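# Sort bowls into patterned and plain nested stacks

## Task

Put every patterned bowl into one nested stack and every plain bowl into a second nested stack, then release all the bowls so neither hand holds any of them.

## Robot and tools

Robot: two arms. left_arm has a left hand and its base is near (-0.055, +0.565, 0) m; right_arm has a right hand, base near (+0.088, -0.594, 0) m. Each hand has sixteen motors. On the left hand, a thumb_ipl goal is never taken past +81.7 degrees; larger requests are treated as +81.7 and hand_goal reports that.

Scene frame: origin at table-top height halfway between the arms, +z up, +x out over the table, left_arm on the +y side (image sides may differ). Printed positions can be a few cm off. Positions are in metres, orientations as quat_wxyz, velocities in m/s and rad/s.

Hand point axes (right hand): +z runs along straight fingers toward the tips, +y points out of the palm face, +x crosses the palm away from the thumb. On the left hand +x points toward the thumb. The palm face sits at y = -0.062; open fingertips reach about z = +0.11; the open thumb tip is about 0.14 m to the thumb side at z = -0.09. A rigid mast near the wrist on the palm side can strike objects.

A row is 48 numbers, each in [-1, 1], always all 48 even if one arm is idle, in this order: left_arm dx, dy, dz, rx, ry, rz; the left hand's 16 motor goals; left current_limit; left speed; then the same 24 for right_arm and its hand. Motor order per hand: index_mcp, index_abd, index_pip, index_dip, middle_mcp, middle_abd, middle_pip, middle_dip, ring_mcp, ring_abd, ring_pip, ring_dip, thumb_cmc, thumb_axl, thumb_mcp, thumb_ipl. Results list motors in the same order.

Arm numbers are offsets, not poses: scene-frame axes, counted from that arm's Hand target as it stood when the action (or move) began, never from the previous row. 1.0 = 0.6 m for dx, dy, dz and 180 degrees for the rotation vector rx, ry, rz, which turns about the Hand target position. Six zeros re-command the current Hand target; repeating a nonzero offset moves further. Orientation commands are clipped to within 32 degrees of the measured orientation each step.

Hand motor numbers are absolute goals, scaled linearly between each hinge's stops; toward -1 bends/closes. Open hand: +0.75, 0, +0.58, +0.70 for each finger's mcp, abd, pip, dip, and thumb +0.71, +0.68, +0.23, +0.17. A 0 is a real goal, so to keep a hand unchanged resend its hand_goal, hand_current_limit and hand_speed. current_limit maps -1..+1 to 0..550 mA (start +0.4); speed sets goal slew as (speed+1)/2 of 8.5 rad/s (start -0.6). Settings persist until changed. A motor at 495 mA or more for 5 s shuts down for 10 s and drops its load, so grip with goals only modestly past the bowl surface.

Tools:
- execute_actions(actions, cameras): actions is a list of actions; each action is up to 15 rows, one per 1/30 s step, the last row held if fewer. Images only when actions is empty or cameras asks.
- move(target, speed, blend, stop_force, zero, blocking, cameras): straight-line hand paths to target, one 48-number row or up to 15 rows, every row an offset from the same starting Hand targets. speed in m/s, 0.002 to 3.2 (default 0.25; turning up to twice that in rad/s), one value or one per target. blend in m rounds corners in a list (0 = stop at each). stop_force in N, 4 to 120, ends an arm's path when it feels that much push along its motion; unreliable when the hand rotates, and omit it when backing off something. zero (default true) re-zeroes before the move. blocking=false returns early; not allowed with stop_force. The result ends with a move: line: done, off_target, moving, held or fault, plus limits (paced = pose clipped, held = steps withheld). Paths ignore obstacles and the other arm.
- wait(seconds 0 to 10, cameras).
- stop(cameras): brakes a running move.
- zoom_image(camera, region [x0, y0, x1, y1] in pixels, at most 504 each way) on the latest image of that camera.
- zero_wrist_force(arm): tare the wrist sensor.
- finished_scene(scene 1): ends the scene irreversibly.

Cameras: cam_head_left, cam_head_right, cam_high (672x504 each); cam_left_wrist and cam_right_wrist appear in zoom_image's list.

Results: per arm end_effector_position, quat, velocities, Hand target (last commanded pose after clipping; next offsets count from it, and the hand often rests a little short of it), joint positions and torques, Wrist force/torque in end-effector axes (plus the peak since last shown), and per hand hand_goal, hand_measured, hand_current_ma, hand_state (moving, goal, blocked, overload). MOTOR HOT appears at 70 °C; at 85 °C the arm brakes for 30 to 60 s.

Avoid: pushing a stiff arm even slightly past a firm contact; contact torque over joint limits (wrist joints only 27.2, 27.2, 24.1 N m; held weight counts) or about 150 N of outside force, either of which halts the arm for 10 s; any contact or squeezing between the two arms or hands; paths passing near an arm's own base; fast moves (hand lags and overshoots). Do not drop bowls, release them while moving, slam them, or let any fall or be left off the table. Bowls may get nudged by outside disturbances, so check images before finishing.

Each tool is called by a JSON object that holds its "method" and its "body".

## Session

{"method": "execute_actions", "body": {"actions": [], "cameras": ["all"]}}

Scene clock: 0.00 s.
left_arm: end_effector_position=(+0.8001, +0.6829, +0.2171) hand_goal=(+0.754, +0.000, +0.576, +0.696, +0.754, +0.000, +0.576, +0.696, +0.754, +0.000, +0.576, +0.696, +0.714, +0.678, +0.226, +0.168) hand_measured=(+0.754, +0.000, +0.576, +0.696, +0.754, +0.000, +0.576, +0.696, +0.754, +0.000, +0.576, +0.696, +0.714, +0.678, +0.226, +0.168) hand_current_ma=(+0, +0, +0, +0, +0, +0, +0, +0, +0, +0, +0, +0, +0, +0, +0, +0) hand_state=(goal, goal, goal, goal, goal, goal, goal, goal, goal, goal, goal, goal, goal, goal, goal, goal) hand_current_limit=0.40 hand_speed=-0.60 end_effector_quat_wxyz=(+0.059, -0.470, +0.877, +0.082) | right_arm: end_effector_position=(+0.3845, +0.3355, +0.2539) hand_goal=(+0.754, +0.000, +0.576, +0.696, +0.754, +0.000, +0.576, +0.696, +0.754, +0.000, +0.576, +0.696, +0.714, +0.678, +0.226, +0.168) hand_measured=(+0.754, +0.000, +0.576, +0.696, +0.754, +0.000, +0.576, +0.696, +0.754, +0.000, +0.576, +0.696, +0.714, +0.678, +0.226, +0.168) hand_current_ma=(+0, +0, +0, +0, +0, +0, +0, +0, +0, +0, +0, +0, +0, +0, +0, +0) hand_state=(goal, goal, goal, goal, goal, goal, goal, goal, goal, goal, goal, goal, goal, goal, goal, goal) hand_current_limit=0.40 hand_speed=-0.60 end_effector_quat_wxyz=(-0.278, -0.360, +0.888, +0.069)
Joint positions: left_arm=[-0.172 -0.682 0.879 1.376 1.369 0.443] | right_arm=[0.903 -0.553 0.749 1.819 1.185 1.613]
Joint velocities: within noise
Joint torques (N m): no reading
Motor temperatures (°C): left_arm=[26 29 25 38 26 37] | right_arm=[29 31 26 32 41 33]
Wrist force (N): no reading
Wrist torque (N m): no reading
Wrist force, peak (N): no reading
Hand target: left_arm +0.8001, +0.6829, +0.2171; +0.059, -0.470, +0.877, +0.082 | right_arm +0.3845, +0.3355, +0.2539; -0.278, -0.360, +0.888, +0.069

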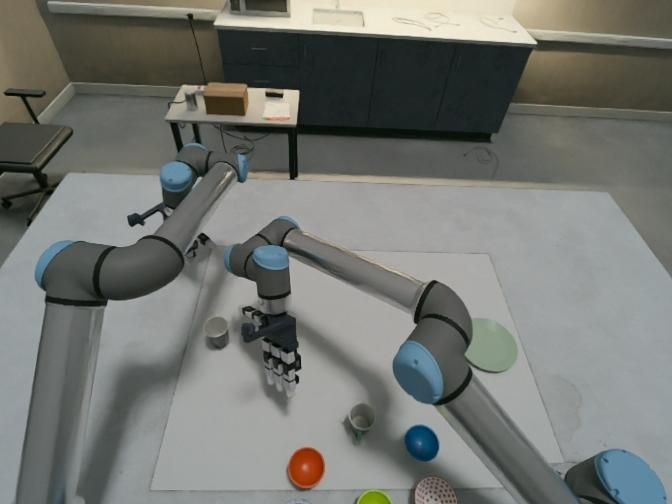

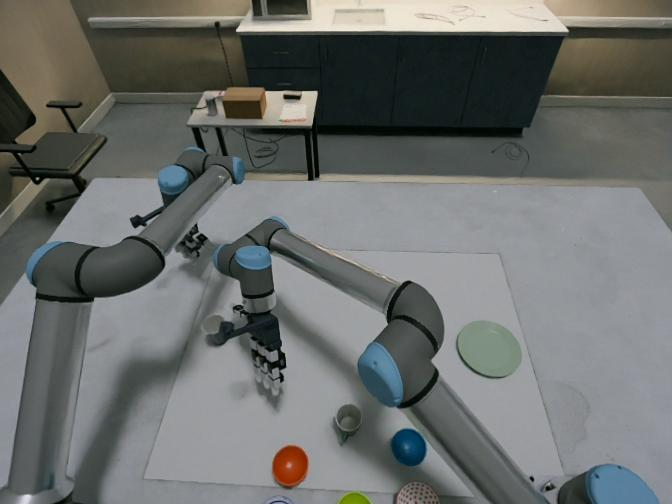

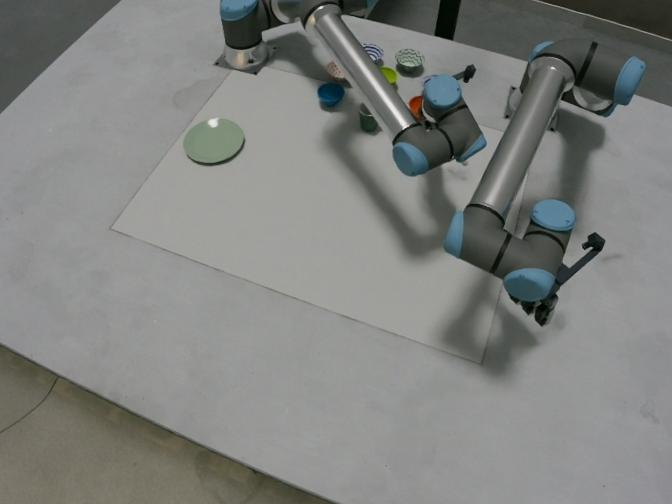

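{"method": "zoom_image", "body": {"camera": "cam_high", "region": [280, 20, 520, 200]}}

{"method": "zoom_image", "body": {"camera": "cam_head_left", "region": [200, 360, 500, 504]}}

{"method": "zoom_image", "body": {"camera": "cam_head_right", "region": [180, 360, 480, 504]}}

Scaled by 2.100.

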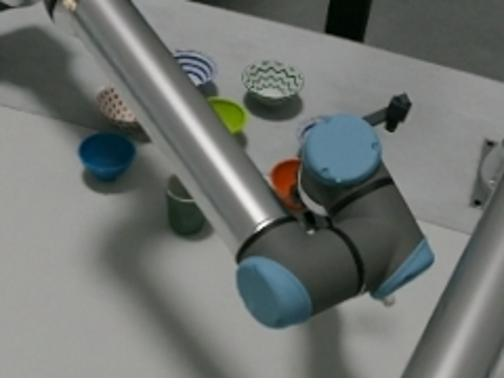

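Scaled by 1.680.

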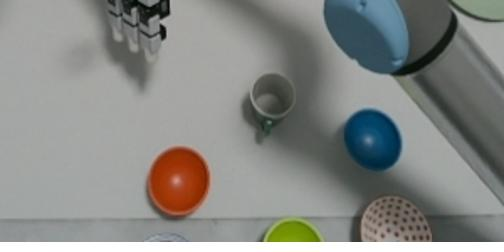

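Scaled by 1.680.

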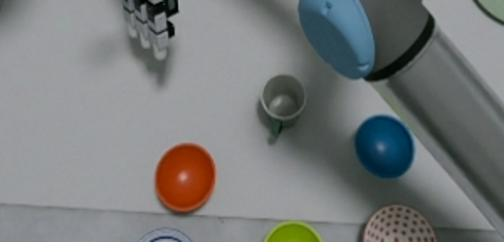

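{"method": "zoom_image", "body": {"camera": "cam_head_left", "region": [220, 290, 320, 410]}}

{"method": "zoom_image", "body": {"camera": "cam_head_right", "region": [200, 290, 300, 410]}}

{"method": "zoom_image", "body": {"camera": "cam_head_left", "region": [120, 200, 240, 300]}}

{"method": "zoom_image", "body": {"camera": "cam_head_right", "region": [120, 190, 240, 290]}}

{"method": "zoom_image", "body": {"camera": "cam_high", "region": [490, 220, 620, 350]}}

Scaled by 4.200.

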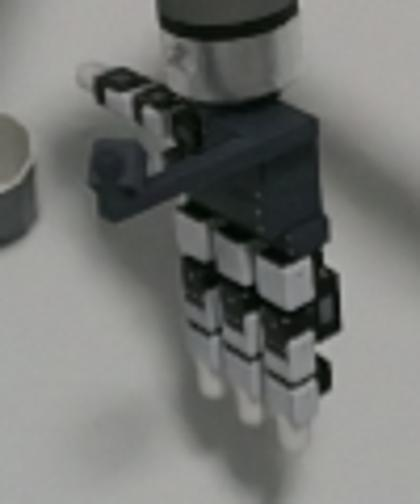

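Scaled by 4.200.

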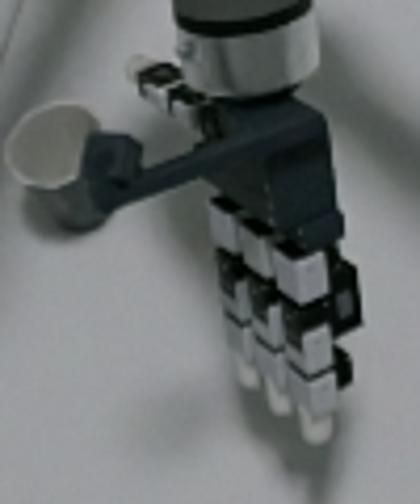

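Scaled by 4.200.

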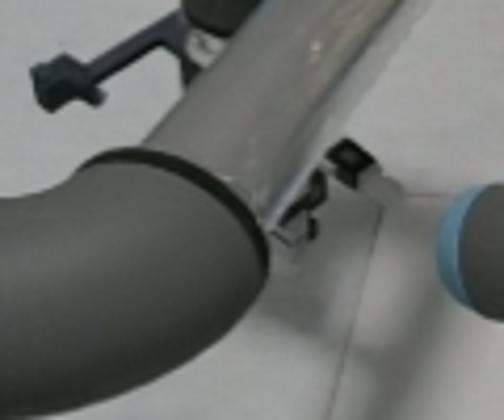

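Scaled by 4.200.

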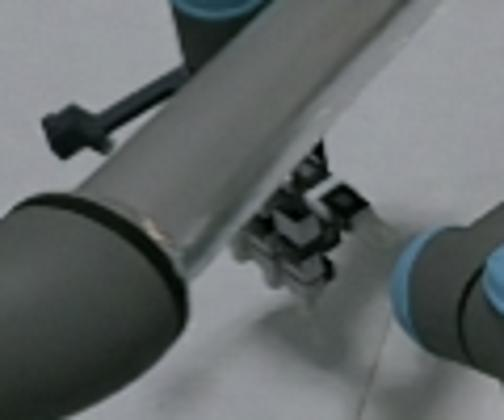

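Scaled by 3.877.

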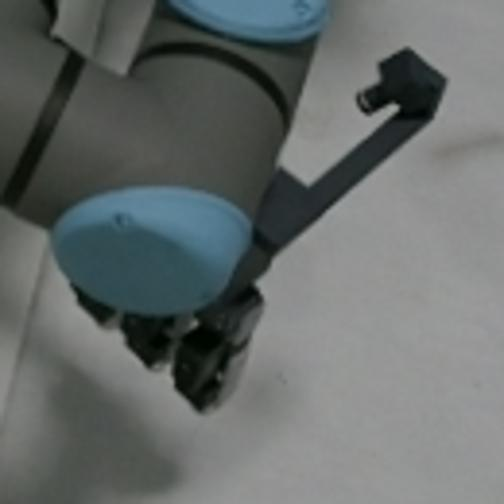

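{"method": "move", "body": {"target": [0,0,0,0,0,0,0.754,0,0.576,0.696,0.754,0,0.576,0.696,0.754,0,0.576,0.696,0.714,0.678,0.226,0.168,0.4,-0.6, 0.30,-0.88,0.25,0,0,0,0.754,0,0.576,0.696,0.754,0,0.576,0.696,0.754,0,0.576,0.696,0.714,0.678,0.226,0.168,0.4,-0.6], "speed": 0.4, "cameras": ["all"]}}

Scene clock: 4.37 s.
left_arm: end_effector_position=(+0.8001, +0.6829, +0.2171) hand_goal=(+0.754, +0.000, +0.576, +0.696, +0.754, +0.000, +0.576, +0.696, +0.754, +0.000, +0.576, +0.696, +0.714, +0.678, +0.226, +0.168) hand_measured=(+0.754, +0.000, +0.576, +0.696, +0.754, +0.000, +0.576, +0.696, +0.754, +0.000, +0.576, +0.696, +0.714, +0.678, +0.224, +0.168) hand_current_ma=(-2, +0, +2, +0, -2, +0, +2, +0, -2, +0, +2, +0, +1, -2, -6, -1) hand_state=(goal, goal, goal, goal, goal, goal, goal, goal, goal, goal, goal, goal, goal, goal, goal, goal) hand_current_limit=0.40 hand_speed=-0.60 end_effector_quat_wxyz=(+0.059, -0.470, +0.877, +0.082) | right_arm: end_effector_position=(+0.5644, -0.1922, +0.4038) hand_goal=(+0.754, +0.000, +0.576, +0.696, +0.754, +0.000, +0.576, +0.696, +0.754, +0.000, +0.576, +0.696, +0.714, +0.678, +0.226, +0.168) hand_measured=(+0.754, +0.000, +0.576, +0.696, +0.754, +0.000, +0.576, +0.696, +0.754, +0.000, +0.576, +0.696, +0.716, +0.678, +0.224, +0.168) hand_current_ma=(+1, +0, +1, +0, +1, +0, +1, +0, +1, +0, +1, +0, +1, -1, -3, +0) hand_state=(goal, goal, goal, goal, goal, goal, goal, goal, goal, goal, goal, goal, goal, goal, goal, goal) hand_current_limit=0.40 hand_speed=-0.60 end_effector_quat_wxyz=(-0.278, -0.360, +0.888, +0.069)
Joint positions: left_arm=[-0.172 -0.682 0.879 1.376 1.369 0.443] | right_arm=[0.25 -1.101 1.458 1.791 1.513 1.031]
Joint torques (N m): left_arm=[-0.76 -103 -41.66 4.85 -0.64 0.1] | right_arm=[-5.13 -93.38 -24.53 10.11 2.1 -2.01]
Wrist force (N): left_arm=[-0.1 -0.1 -0.3] | right_arm=[-0.3 0.4 0.4]
Wrist torque (N m): left_arm=[0.01 0.01 -0.01] | right_arm=[0.04 -0.03 0.08]
Wrist force, peak (N): left_arm=[-0.7 0.1 0.9] | right_arm=[-0.9 1.7 0.8]
Hand target: left_arm +0.8001, +0.6829, +0.2171; +0.059, -0.470, +0.877, +0.082 | right_arm +0.5645, -0.1925, +0.4039; -0.278, -0.360, +0.888, +0.069
Off the commanded pose: left_arm 0.000 m, 0 deg | right_arm 0.000 m, 0 deg.
move: done

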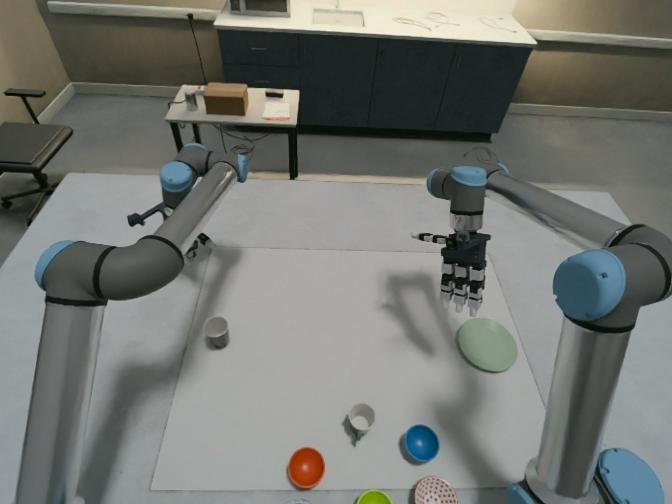

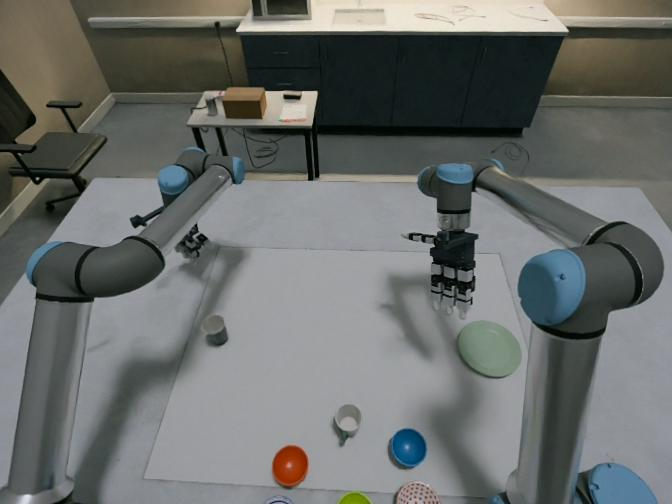

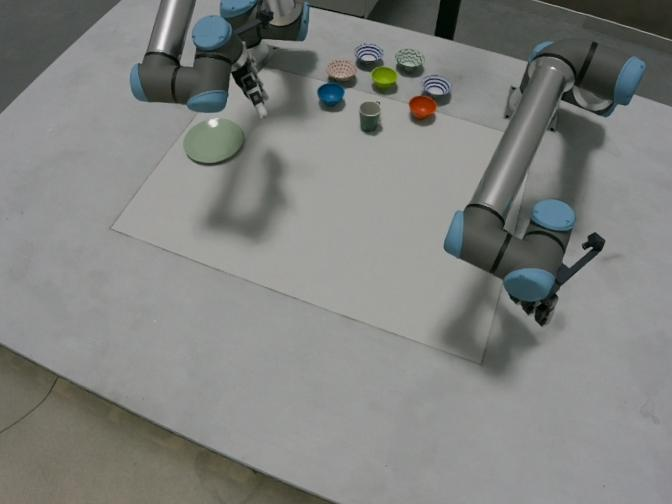

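{"method": "zoom_image", "body": {"camera": "cam_high", "region": [300, 20, 480, 150]}}

{"method": "zoom_image", "body": {"camera": "cam_head_left", "region": [260, 384, 500, 504]}}

{"method": "zoom_image", "body": {"camera": "cam_head_right", "region": [240, 384, 480, 504]}}

{"method": "zoom_image", "body": {"camera": "cam_head_left", "region": [410, 220, 510, 320]}}

{"method": "zoom_image", "body": {"camera": "cam_head_right", "region": [395, 220, 495, 320]}}

{"method": "zoom_image", "body": {"camera": "cam_high", "region": [190, 20, 310, 130]}}

Scaled by 2.800.

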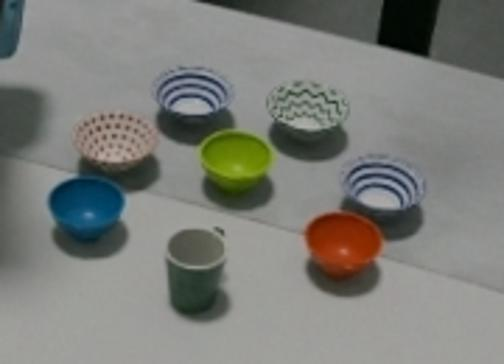

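Scaled by 2.100.

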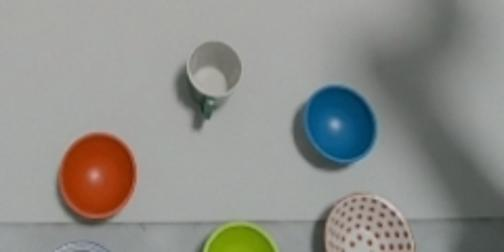

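Scaled by 2.100.

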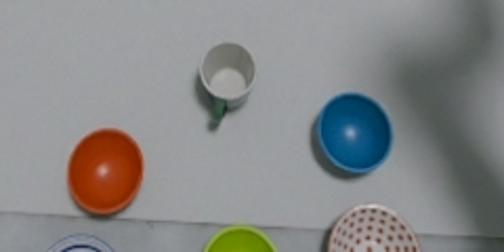

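Scaled by 5.040.

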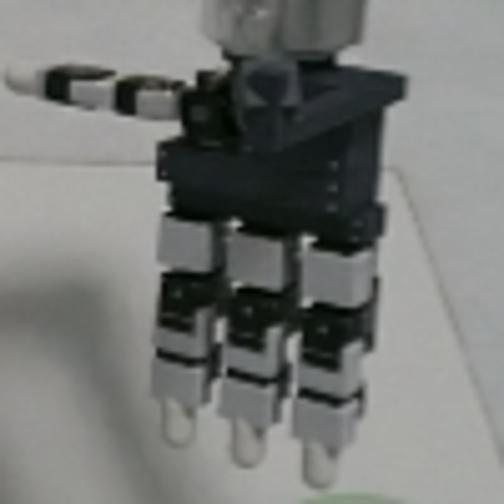

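Scaled by 5.040.

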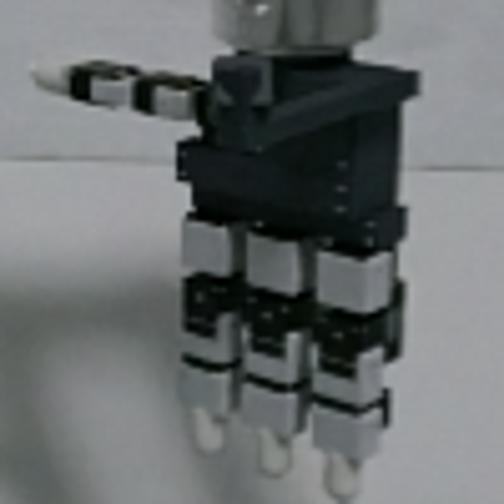

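Scaled by 4.200.

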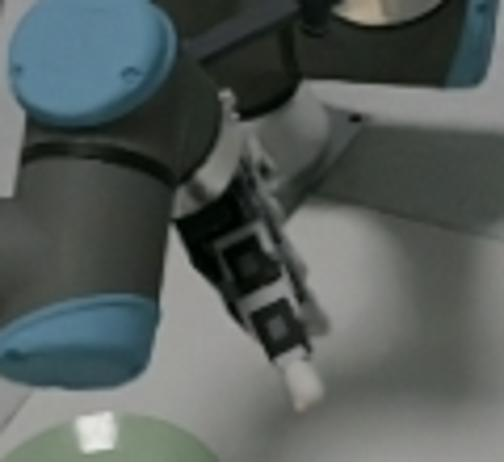

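{"method": "move", "body": {"target": [0,0,0,0,0,0,0.754,0,0.576,0.696,0.754,0,0.576,0.696,0.754,0,0.576,0.696,0.714,0.678,0.226,0.168,0.4,-0.6, -0.19,-0.0125,-0.05,-0.540,0.284,-0.693,0.918,0,-0.08,-0.348,0.918,0,-0.08,-0.348,1.0,0,-0.9,-0.6,-0.657,0.678,0.225,0.059,0.4,-0.6], "speed": 0.4, "cameras": ["all"]}}

Scene clock: 21.53 s.
left_arm: end_effector_position=(+0.8001, +0.6829, +0.2171) hand_goal=(+0.754, +0.000, +0.576, +0.696, +0.754, +0.000, +0.576, +0.696, +0.754, +0.000, +0.576, +0.696, +0.714, +0.678, +0.226, +0.168) hand_measured=(+0.754, +0.000, +0.576, +0.696, +0.754, +0.000, +0.576, +0.696, +0.754, +0.000, +0.576, +0.696, +0.714, +0.678, +0.224, +0.168) hand_current_ma=(-2, +0, +2, +0, -2, +0, +2, +0, -2, +0, +2, +0, +1, -2, -6, -1) hand_state=(goal, goal, goal, goal, goal, goal, goal, goal, goal, goal, goal, goal, goal, goal, goal, goal) hand_current_limit=0.40 hand_speed=-0.60 end_effector_quat_wxyz=(+0.059, -0.470, +0.877, +0.082) | right_arm: end_effector_position=(+0.4505, -0.2000, +0.3739) hand_goal=(+0.918, +0.000, -0.080, -0.348, +0.918, +0.000, -0.080, -0.348, +1.000, +0.000, -0.900, -0.600, -0.656, +0.678, +0.226, +0.060) hand_measured=(+0.912, +0.000, -0.078, -0.344, +0.912, +0.000, -0.078, -0.344, +0.996, +0.000, -0.896, -0.596, -0.652, +0.678, +0.224, +0.062) hand_current_ma=(-11, +0, +2, +4, -11, +0, +2, +5, -6, +0, +7, +4, +6, -1, -3, +2) hand_state=(goal, goal, goal, goal, goal, goal, goal, goal, goal, goal, goal, goal, goal, goal, goal, goal) hand_current_limit=0.40 hand_speed=-0.60 end_effector_quat_wxyz=(-0.463, +0.800, +0.330, -0.191)
Joint positions: left_arm=[-0.172 -0.682 0.879 1.376 1.369 0.443] | right_arm=[0.22 -1.335 1.861 1.792 0.749 3.809]
Joint torques (N m): left_arm=[1.65 -103.41 -42.14 4.88 -0.94 0.28] | right_arm=[12.4 -70.84 -45.67 0.93 0.4 2.96]
Wrist force (N): left_arm=[0.2 -0.2 0.1] | right_arm=[-0.9 -0.3 -0.4]
Wrist torque (N m): left_arm=[-0.03 -0.01 0.00] | right_arm=[0.35 0.05 0.30]
Wrist force, peak (N): left_arm=[-0.7 0.2 0.8] | right_arm=[-0.3 0.4 1.4]
Hand target: left_arm +0.8001, +0.6829, +0.2171; +0.059, -0.470, +0.877, +0.082 | right_arm +0.4505, -0.2000, +0.3739; -0.463, +0.801, +0.330, -0.191
Off the commanded pose: left_arm 0.000 m, 0 deg | right_arm 0.000 m, 0 deg.
move: done

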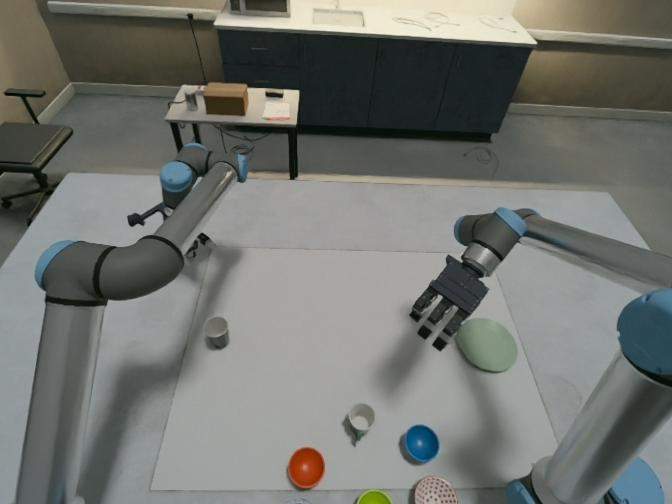

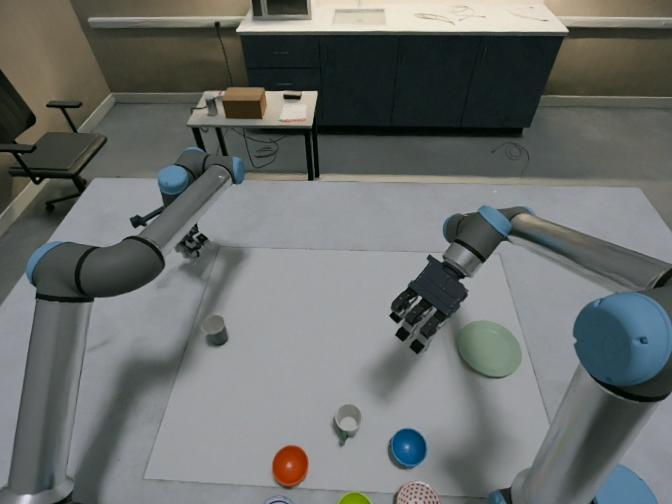

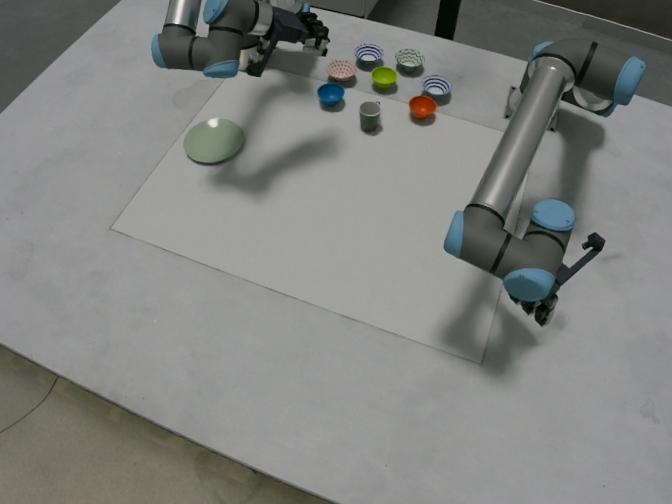

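{"method": "move", "body": {"target": [0,0,0,0,0,0,0.754,0,0.576,0.696,0.754,0,0.576,0.696,0.754,0,0.576,0.696,0.714,0.678,0.226,0.168,0.4,-0.6, -0.1175,-0.0833,-0.52,0,0,0,0.918,0,-0.08,-0.348,0.918,0,-0.08,-0.348,1.0,0,-0.9,-0.6,-0.657,0.678,0.225,0.059,0.4,-0.6], "speed": 0.3}}

{"method": "move", "body": {"target": [0,0,0,0,0,0,0.754,0,0.576,0.696,0.754,0,0.576,0.696,0.754,0,0.576,0.696,0.714,0.678,0.226,0.168,0.4,-0.6, 0,0,-0.12,0,0,0,0.918,0,-0.08,-0.348,0.918,0,-0.08,-0.348,1.0,0,-0.9,-0.6,-0.657,0.678,0.225,0.059,0.4,-0.6], "speed": 0.025, "stop_force": 4, "cameras": ["all"]}}

Scene clock: 23.83 s.
left_arm: end_effector_position=(+0.8001, +0.6829, +0.2171) hand_goal=(+0.754, +0.000, +0.576, +0.696, +0.754, +0.000, +0.576, +0.696, +0.754, +0.000, +0.576, +0.696, +0.714, +0.678, +0.226, +0.168) hand_measured=(+0.754, +0.000, +0.576, +0.696, +0.754, +0.000, +0.576, +0.696, +0.754, +0.000, +0.576, +0.696, +0.714, +0.678, +0.224, +0.168) hand_current_ma=(-2, +0, +2, +0, -2, +0, +2, +0, -2, +0, +2, +0, +1, -2, -6, -1) hand_state=(goal, goal, goal, goal, goal, goal, goal, goal, goal, goal, goal, goal, goal, goal, goal, goal) hand_current_limit=0.40 hand_speed=-0.60 end_effector_quat_wxyz=(+0.059, -0.470, +0.877, +0.082) | right_arm: end_effector_position=(+0.3800, -0.2499, +0.0621) hand_goal=(+0.918, +0.000, -0.080, -0.348, +0.918, +0.000, -0.080, -0.348, +1.000, +0.000, -0.900, -0.600, -0.656, +0.678, +0.226, +0.060) hand_measured=(+0.910, +0.000, -0.078, -0.344, +0.910, +0.000, -0.078, -0.344, +0.996, +0.000, -0.896, -0.596, -0.652, +0.678, +0.224, +0.062) hand_current_ma=(-12, +0, +2, +4, -12, +0, +2, +5, -7, +0, +7, +4, +5, -1, -3, +2) hand_state=(goal, goal, goal, goal, goal, goal, goal, goal, goal, goal, goal, goal, goal, goal, goal, goal) hand_current_limit=0.40 hand_speed=-0.60 end_effector_quat_wxyz=(-0.463, +0.801, +0.330, -0.191)
Joint positions: left_arm=[-0.172 -0.682 0.879 1.376 1.369 0.443] | right_arm=[0.148 -1.014 2.193 1.193 0.8 3.736]
Joint torques (N m): left_arm=[1.14 -103.65 -41.72 4.83 -0.7 0.23] | right_arm=[-6.5 -50.68 -0.69 1.12 1.09 -1.57]
Wrist force (N): left_arm=[-0.1 0.3 0.5] | right_arm=[-0.7 -0.7 0.3]
Wrist torque (N m): left_arm=[0.00 0.02 -0.02] | right_arm=[0.21 0.01 0.41]
Wrist force, peak (N): left_arm=[-0.8 0.1 0.8] | right_arm=[-0.3 -1.9 -0.6]
Hand target: left_arm +0.8001, +0.6829, +0.2171; +0.059, -0.470, +0.877, +0.082 | right_arm +0.3800, -0.2500, +0.0619; -0.463, +0.801, +0.330, -0.191
Off the commanded pose: left_arm 0.000 m, 0 deg | right_arm 0.000 m, 0 deg.
move: done

Scene clock: 26.97 s.
left_arm: end_effector_position=(+0.8001, +0.6829, +0.2171) hand_goal=(+0.754, +0.000, +0.576, +0.696, +0.754, +0.000, +0.576, +0.696, +0.754, +0.000, +0.576, +0.696, +0.714, +0.678, +0.226, +0.168) hand_measured=(+0.754, +0.000, +0.576, +0.696, +0.754, +0.000, +0.576, +0.696, +0.754, +0.000, +0.576, +0.696, +0.714, +0.678, +0.224, +0.168) hand_current_ma=(-2, +0, +2, +0, -2, +0, +2, +0, -2, +0, +2, +0, +1, -2, -6, -1) hand_state=(goal, goal, goal, goal, goal, goal, goal, goal, goal, goal, goal, goal, goal, goal, goal, goal) hand_current_limit=0.40 hand_speed=-0.60 end_effector_quat_wxyz=(+0.059, -0.470, +0.877, +0.082) | right_arm: end_effector_position=(+0.3800, -0.2500, +0.0173) hand_goal=(+0.918, +0.000, -0.080, -0.348, +0.918, +0.000, -0.080, -0.348, +1.000, +0.000, -0.900, -0.600, -0.656, +0.678, +0.226, +0.060) hand_measured=(+0.910, +0.000, -0.078, -0.344, +0.910, +0.000, -0.078, -0.344, +0.996, +0.000, -0.896, -0.596, -0.652, +0.678, +0.230, +0.052) hand_current_ma=(-12, +0, +2, +4, -13, +0, +2, +5, -7, +0, +7, +4, +5, -1, +6, -16) hand_state=(goal, goal, goal, goal, goal, goal, goal, goal, goal, goal, goal, goal, goal, goal, goal, goal) hand_current_limit=0.40 hand_speed=-0.60 end_effector_quat_wxyz=(-0.463, +0.801, +0.330, -0.191)
Joint positions: left_arm=[-0.172 -0.682 0.879 1.376 1.369 0.443] | right_arm=[0.148 -0.93 2.188 1.113 0.8 3.736]
Joint torques (N m): left_arm=[0.06 -101.81 -41.97 4.73 -0.61 0.5] | right_arm=[-5.53 -77.92 1.78 8.15 1.11 -1.3]
Wrist force (N): left_arm=[-0.2 0.1 0.6] | right_arm=[-1.4 -4.8 -0.1]
Wrist torque (N m): left_arm=[-0.03 0.05 -0.03] | right_arm=[-0.21 0.05 0.47]
Wrist force, peak (N): left_arm=[-0.7 0.1 0.8] | right_arm=[-2.2 -18.7 -2.9]
Hand target: left_arm +0.8001, +0.6829, +0.2171; +0.059, -0.470, +0.877, +0.082 | right_arm +0.3800, -0.2500, +0.0173; -0.463, +0.801, +0.330, -0.191 (not the last commanded pose)
Off the commanded pose: left_arm 0.000 m, 0 deg | right_arm 0.027 m, 0 deg.
move: contact (right_arm)

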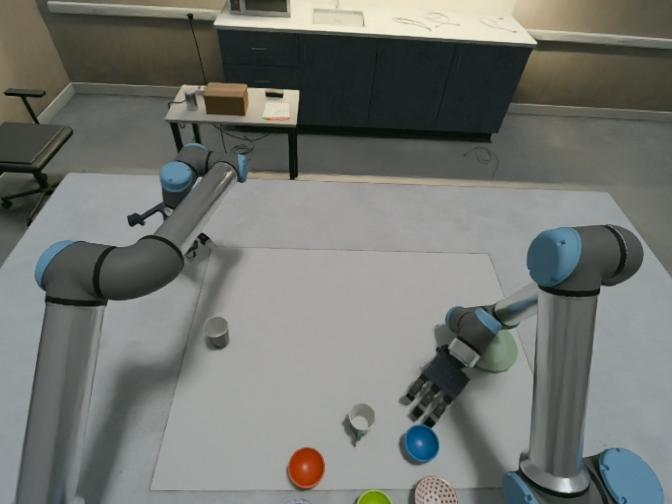

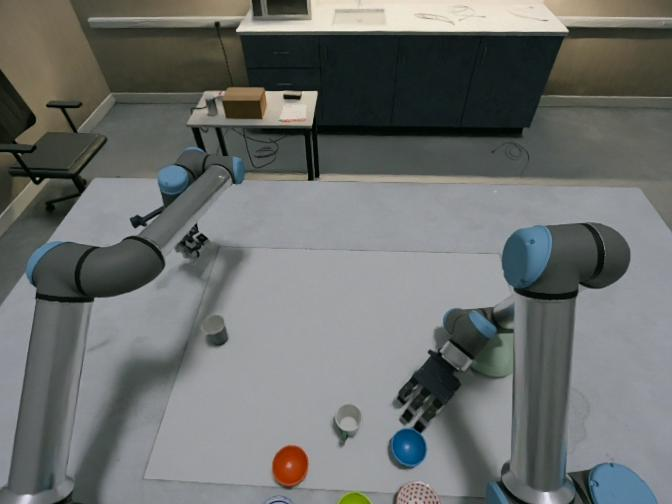

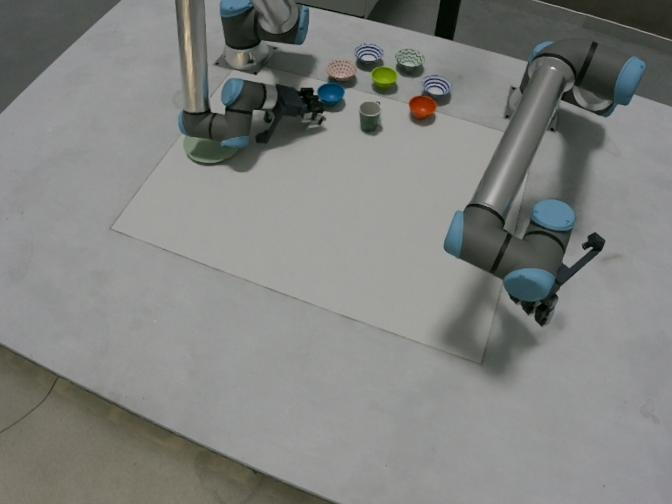

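{"method": "zoom_image", "body": {"camera": "cam_head_left", "region": [360, 320, 540, 500]}}

{"method": "zoom_image", "body": {"camera": "cam_head_right", "region": [340, 320, 520, 500]}}

{"method": "zoom_image", "body": {"camera": "cam_high", "region": [230, 60, 350, 180]}}

Scaled by 2.800.

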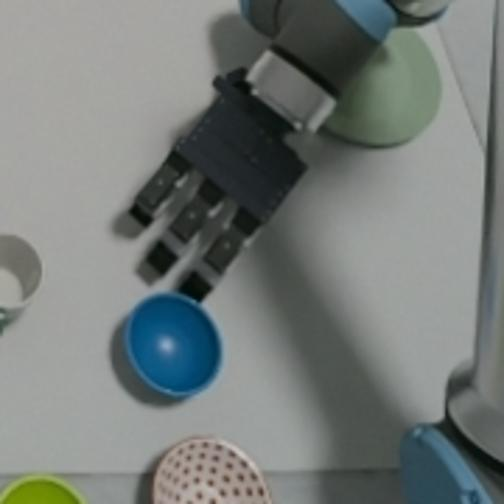

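Scaled by 2.800.

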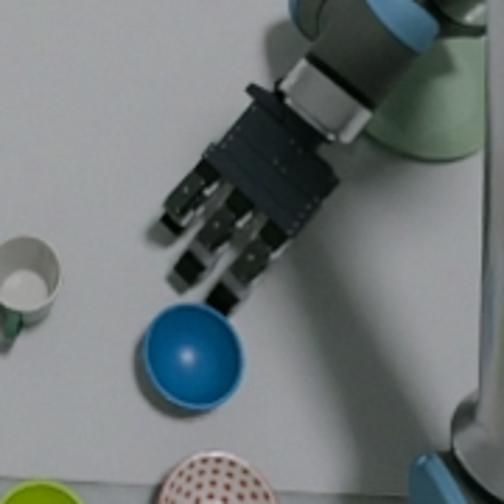

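Scaled by 4.200.

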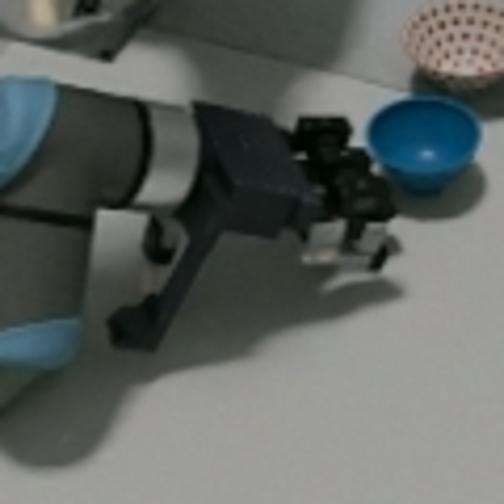

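{"method": "move", "body": {"target": [[0,0,0,0,0,0,0.754,0,0.576,0.696,0.754,0,0.576,0.696,0.754,0,0.576,0.696,0.714,0.678,0.226,0.168,0.4,-0.6, 0,0,0.1667,0,0,0,0.918,0,-0.08,-0.348,0.918,0,-0.08,-0.348,1.0,0,-0.9,-0.6,-0.657,0.678,0.225,0.059,0.4,-0.6],[0,0,0,0,0,0,0.754,0,0.576,0.696,0.754,0,0.576,0.696,0.754,0,0.576,0.696,0.714,0.678,0.226,0.168,0.4,-0.6, -0.269,0.1557,0.1667,0,0,0,0.918,0,-0.08,-0.348,0.918,0,-0.08,-0.348,1.0,0,-0.9,-0.6,-0.657,0.678,0.225,0.059,0.4,-0.6]], "speed": 0.25, "blend": [0.05,0], "cameras": ["all"]}}

{"method": "zoom_image", "body": {"camera": "cam_head_left", "region": [330, 350, 510, 500]}}

{"method": "zoom_image", "body": {"camera": "cam_head_right", "region": [320, 350, 500, 500]}}

{"method": "zoom_image", "body": {"camera": "cam_high", "region": [270, 40, 390, 140]}}

Scene clock: 30.80 s.
left_arm: end_effector_position=(+0.8001, +0.6829, +0.2171) hand_goal=(+0.754, +0.000, +0.576, +0.696, +0.754, +0.000, +0.576, +0.696, +0.754, +0.000, +0.576, +0.696, +0.714, +0.678, +0.226, +0.168) hand_measured=(+0.754, +0.000, +0.576, +0.696, +0.754, +0.000, +0.576, +0.696, +0.754, +0.000, +0.576, +0.696, +0.714, +0.678, +0.224, +0.168) hand_current_ma=(-2, +0, +2, +0, -2, +0, +2, +0, -2, +0, +2, +0, +1, -2, -6, -1) hand_state=(goal, goal, goal, goal, goal, goal, goal, goal, goal, goal, goal, goal, goal, goal, goal, goal) hand_current_limit=0.40 hand_speed=-0.60 end_effector_quat_wxyz=(+0.059, -0.470, +0.877, +0.082) | right_arm: end_effector_position=(+0.2186, -0.1566, +0.1173) hand_goal=(+0.918, +0.000, -0.080, -0.348, +0.918, +0.000, -0.080, -0.348, +1.000, +0.000, -0.900, -0.600, -0.656, +0.678, +0.226, +0.060) hand_measured=(+0.910, +0.000, -0.078, -0.344, +0.910, +0.000, -0.078, -0.344, +0.996, +0.000, -0.896, -0.596, -0.652, +0.678, +0.226, +0.058) hand_current_ma=(-13, +0, +2, +4, -13, +0, +2, +5, -7, +0, +7, +4, +4, -1, +0, -4) hand_state=(goal, goal, goal, goal, goal, goal, goal, goal, goal, goal, goal, goal, goal, goal, goal, goal) hand_current_limit=0.40 hand_speed=-0.60 end_effector_quat_wxyz=(-0.463, +0.800, +0.330, -0.191)
Joint positions: left_arm=[-0.172 -0.682 0.879 1.376 1.369 0.443] | right_arm=[0.475 -1.216 2.271 1.002 0.6 4.143]
Joint torques (N m): left_arm=[0.86 -105.55 -41.83 4.82 -0.84 0.25] | right_arm=[10.63 -65.23 -30.08 1.19 -5.57 2.52]
Wrist force (N): left_arm=[-0.4 0.1 0.2] | right_arm=[-0.6 -0.6 0.1]
Wrist torque (N m): left_arm=[-0.01 0.06 -0.04] | right_arm=[0.20 0.08 0.35]
Wrist force, peak (N): left_arm=[-1.2 0.4 0.0] | right_arm=[-1.3 -4.7 0.0]
Hand target: left_arm +0.8001, +0.6829, +0.2171; +0.059, -0.470, +0.877, +0.082 | right_arm +0.2186, -0.1565, +0.1173; -0.463, +0.801, +0.330, -0.191
Off the commanded pose: left_arm 0.000 m, 0 deg | right_arm 0.000 m, 0 deg.
move: done

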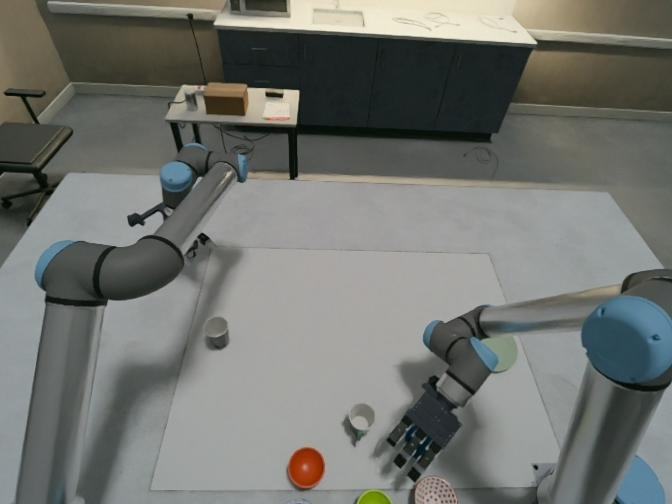

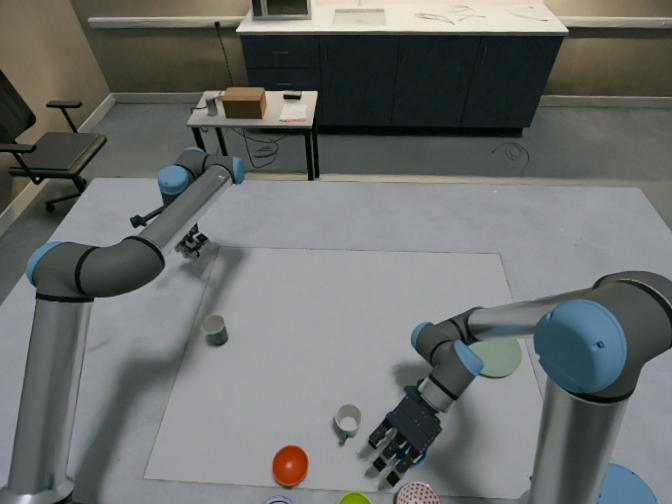

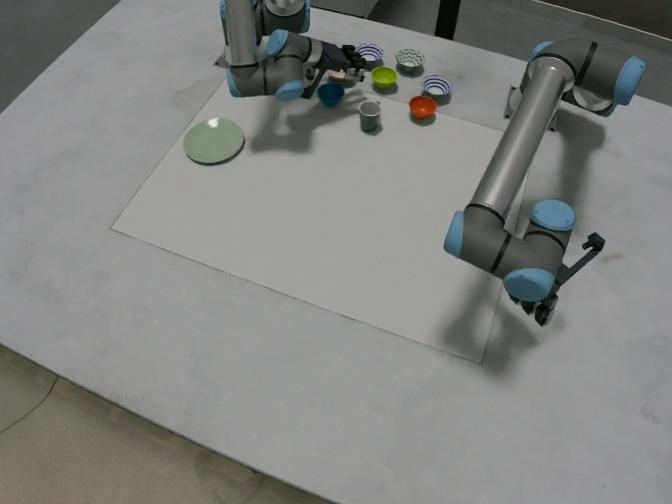

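Scaled by 2.800.

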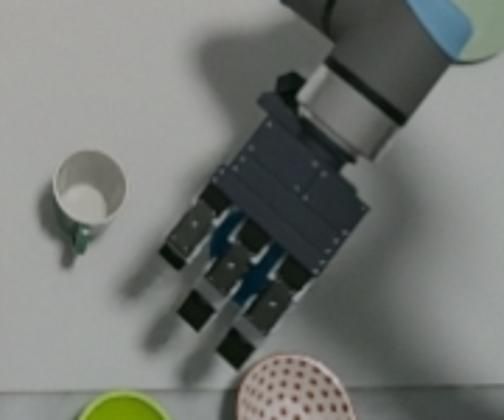

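Scaled by 2.800.

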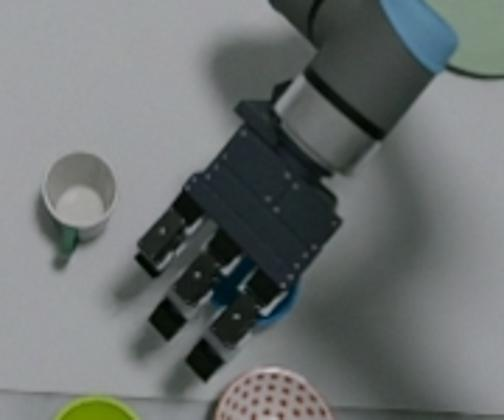

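Scaled by 4.200.

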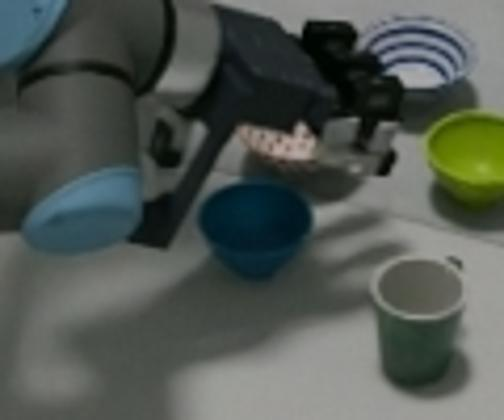

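{"method": "move", "body": {"target": [0,0,0,0,0,0,0.754,0,0.576,0.696,0.754,0,0.576,0.696,0.754,0,0.576,0.696,0.714,0.678,0.226,0.168,0.4,-0.6, 0,0,-0.1105,0,0,0,0.918,0,-0.08,-0.348,0.918,0,-0.08,-0.348,1.0,0,-0.9,-0.6,-0.657,0.678,0.225,0.059,0.4,-0.6], "speed": 0.03, "stop_force": 4, "cameras": ["all"]}}

{"method": "zoom_image", "body": {"camera": "cam_head_left", "region": [330, 350, 510, 500]}}

{"method": "zoom_image", "body": {"camera": "cam_head_right", "region": [320, 350, 500, 500]}}

{"method": "zoom_image", "body": {"camera": "cam_high", "region": [270, 40, 390, 140]}}

Scene clock: 34.60 s.
left_arm: end_effector_position=(+0.8001, +0.6829, +0.2171) hand_goal=(+0.754, +0.000, +0.576, +0.696, +0.754, +0.000, +0.576, +0.696, +0.754, +0.000, +0.576, +0.696, +0.714, +0.678, +0.226, +0.168) hand_measured=(+0.754, +0.000, +0.576, +0.696, +0.754, +0.000, +0.576, +0.696, +0.754, +0.000, +0.576, +0.696, +0.714, +0.678, +0.224, +0.168) hand_current_ma=(-2, +0, +2, +0, -2, +0, +2, +0, -2, +0, +2, +0, +1, -2, -6, -1) hand_state=(goal, goal, goal, goal, goal, goal, goal, goal, goal, goal, goal, goal, goal, goal, goal, goal) hand_current_limit=0.40 hand_speed=-0.60 end_effector_quat_wxyz=(+0.059, -0.470, +0.877, +0.082) | right_arm: end_effector_position=(+0.2186, -0.1566, +0.0510) hand_goal=(+0.918, +0.000, -0.080, -0.348, +0.918, +0.000, -0.080, -0.348, +1.000, +0.000, -0.900, -0.600, -0.656, +0.678, +0.226, +0.060) hand_measured=(+0.910, +0.000, -0.078, -0.344, +0.910, +0.000, -0.078, -0.344, +0.996, +0.000, -0.896, -0.596, -0.652, +0.678, +0.226, +0.058) hand_current_ma=(-13, +0, +2, +4, -13, +0, +2, +5, -7, +0, +7, +4, +4, -1, +0, -4) hand_state=(goal, goal, goal, goal, goal, goal, goal, goal, goal, goal, goal, goal, goal, goal, goal, goal) hand_current_limit=0.40 hand_speed=-0.60 end_effector_quat_wxyz=(-0.463, +0.801, +0.330, -0.191)
Joint positions: left_arm=[-0.172 -0.682 0.879 1.376 1.369 0.443] | right_arm=[0.475 -1.088 2.281 0.863 0.6 4.143]
Joint torques (N m): left_arm=[0.57 -101.41 -42.48 4.57 -0.8 0.37] | right_arm=[9.81 -42.77 -0.48 1.1 -5.2 2.44]
Wrist force (N): left_arm=[-0.3 0.1 0.2] | right_arm=[-0.6 -0.2 0.4]
Wrist torque (N m): left_arm=[-0.01 0.04 -0.03] | right_arm=[0.28 0.06 0.31]
Wrist force, peak (N): left_arm=[-1.1 0.0 0.1] | right_arm=[-1.1 -0.6 0.2]
Hand target: left_arm +0.8001, +0.6829, +0.2171; +0.059, -0.470, +0.877, +0.082 | right_arm +0.2186, -0.1565, +0.0510; -0.463, +0.801, +0.330, -0.191
Off the commanded pose: left_arm 0.000 m, 0 deg | right_arm 0.000 m, 0 deg.
move: done

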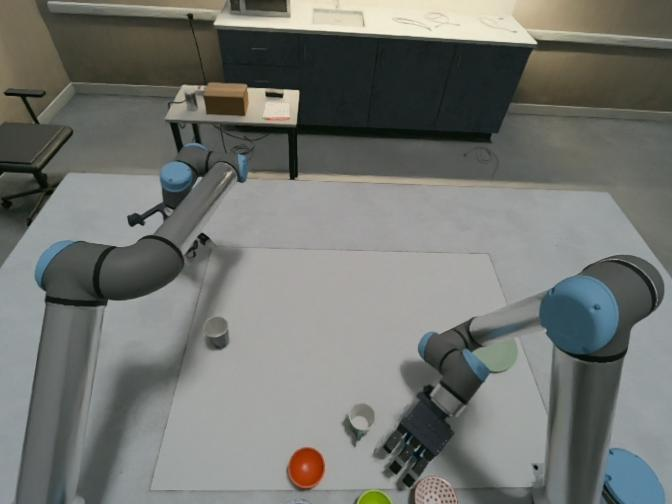

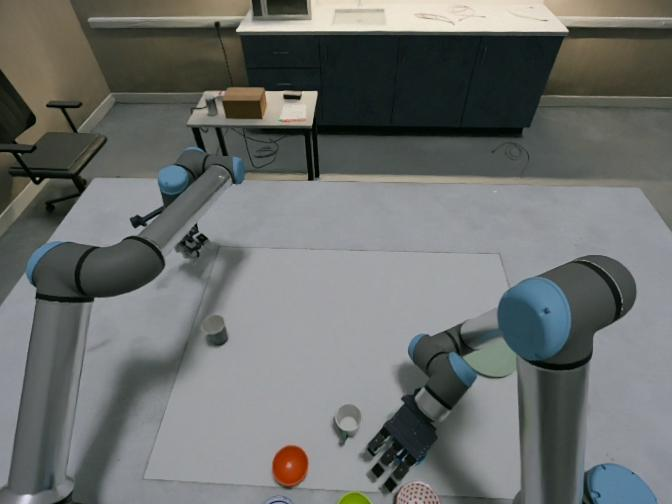

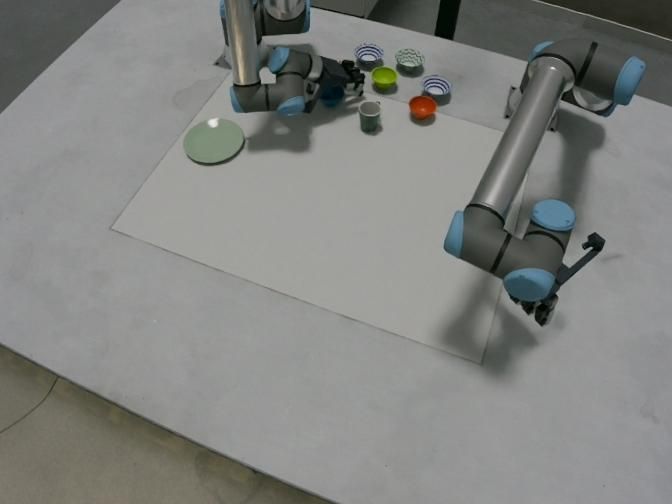

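Scaled by 2.800.

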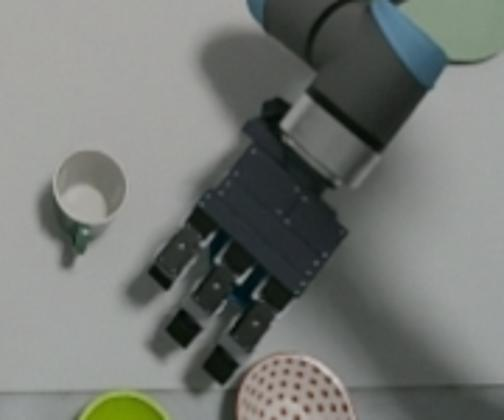

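Scaled by 2.800.

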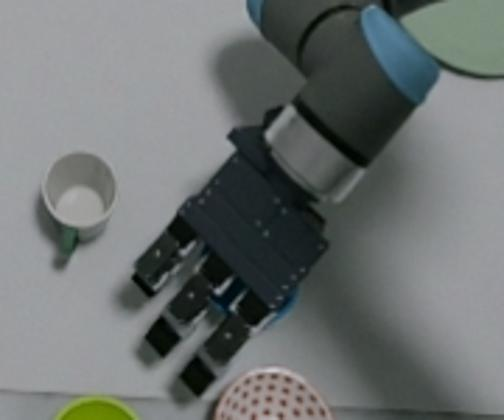

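Scaled by 4.200.

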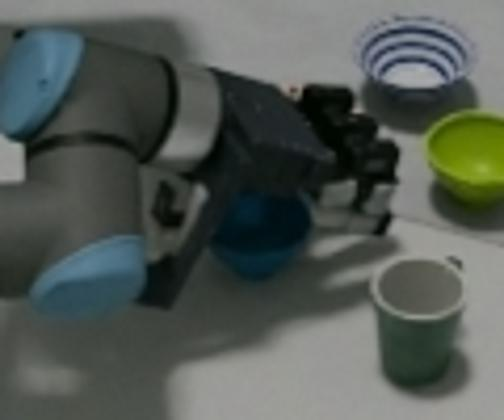

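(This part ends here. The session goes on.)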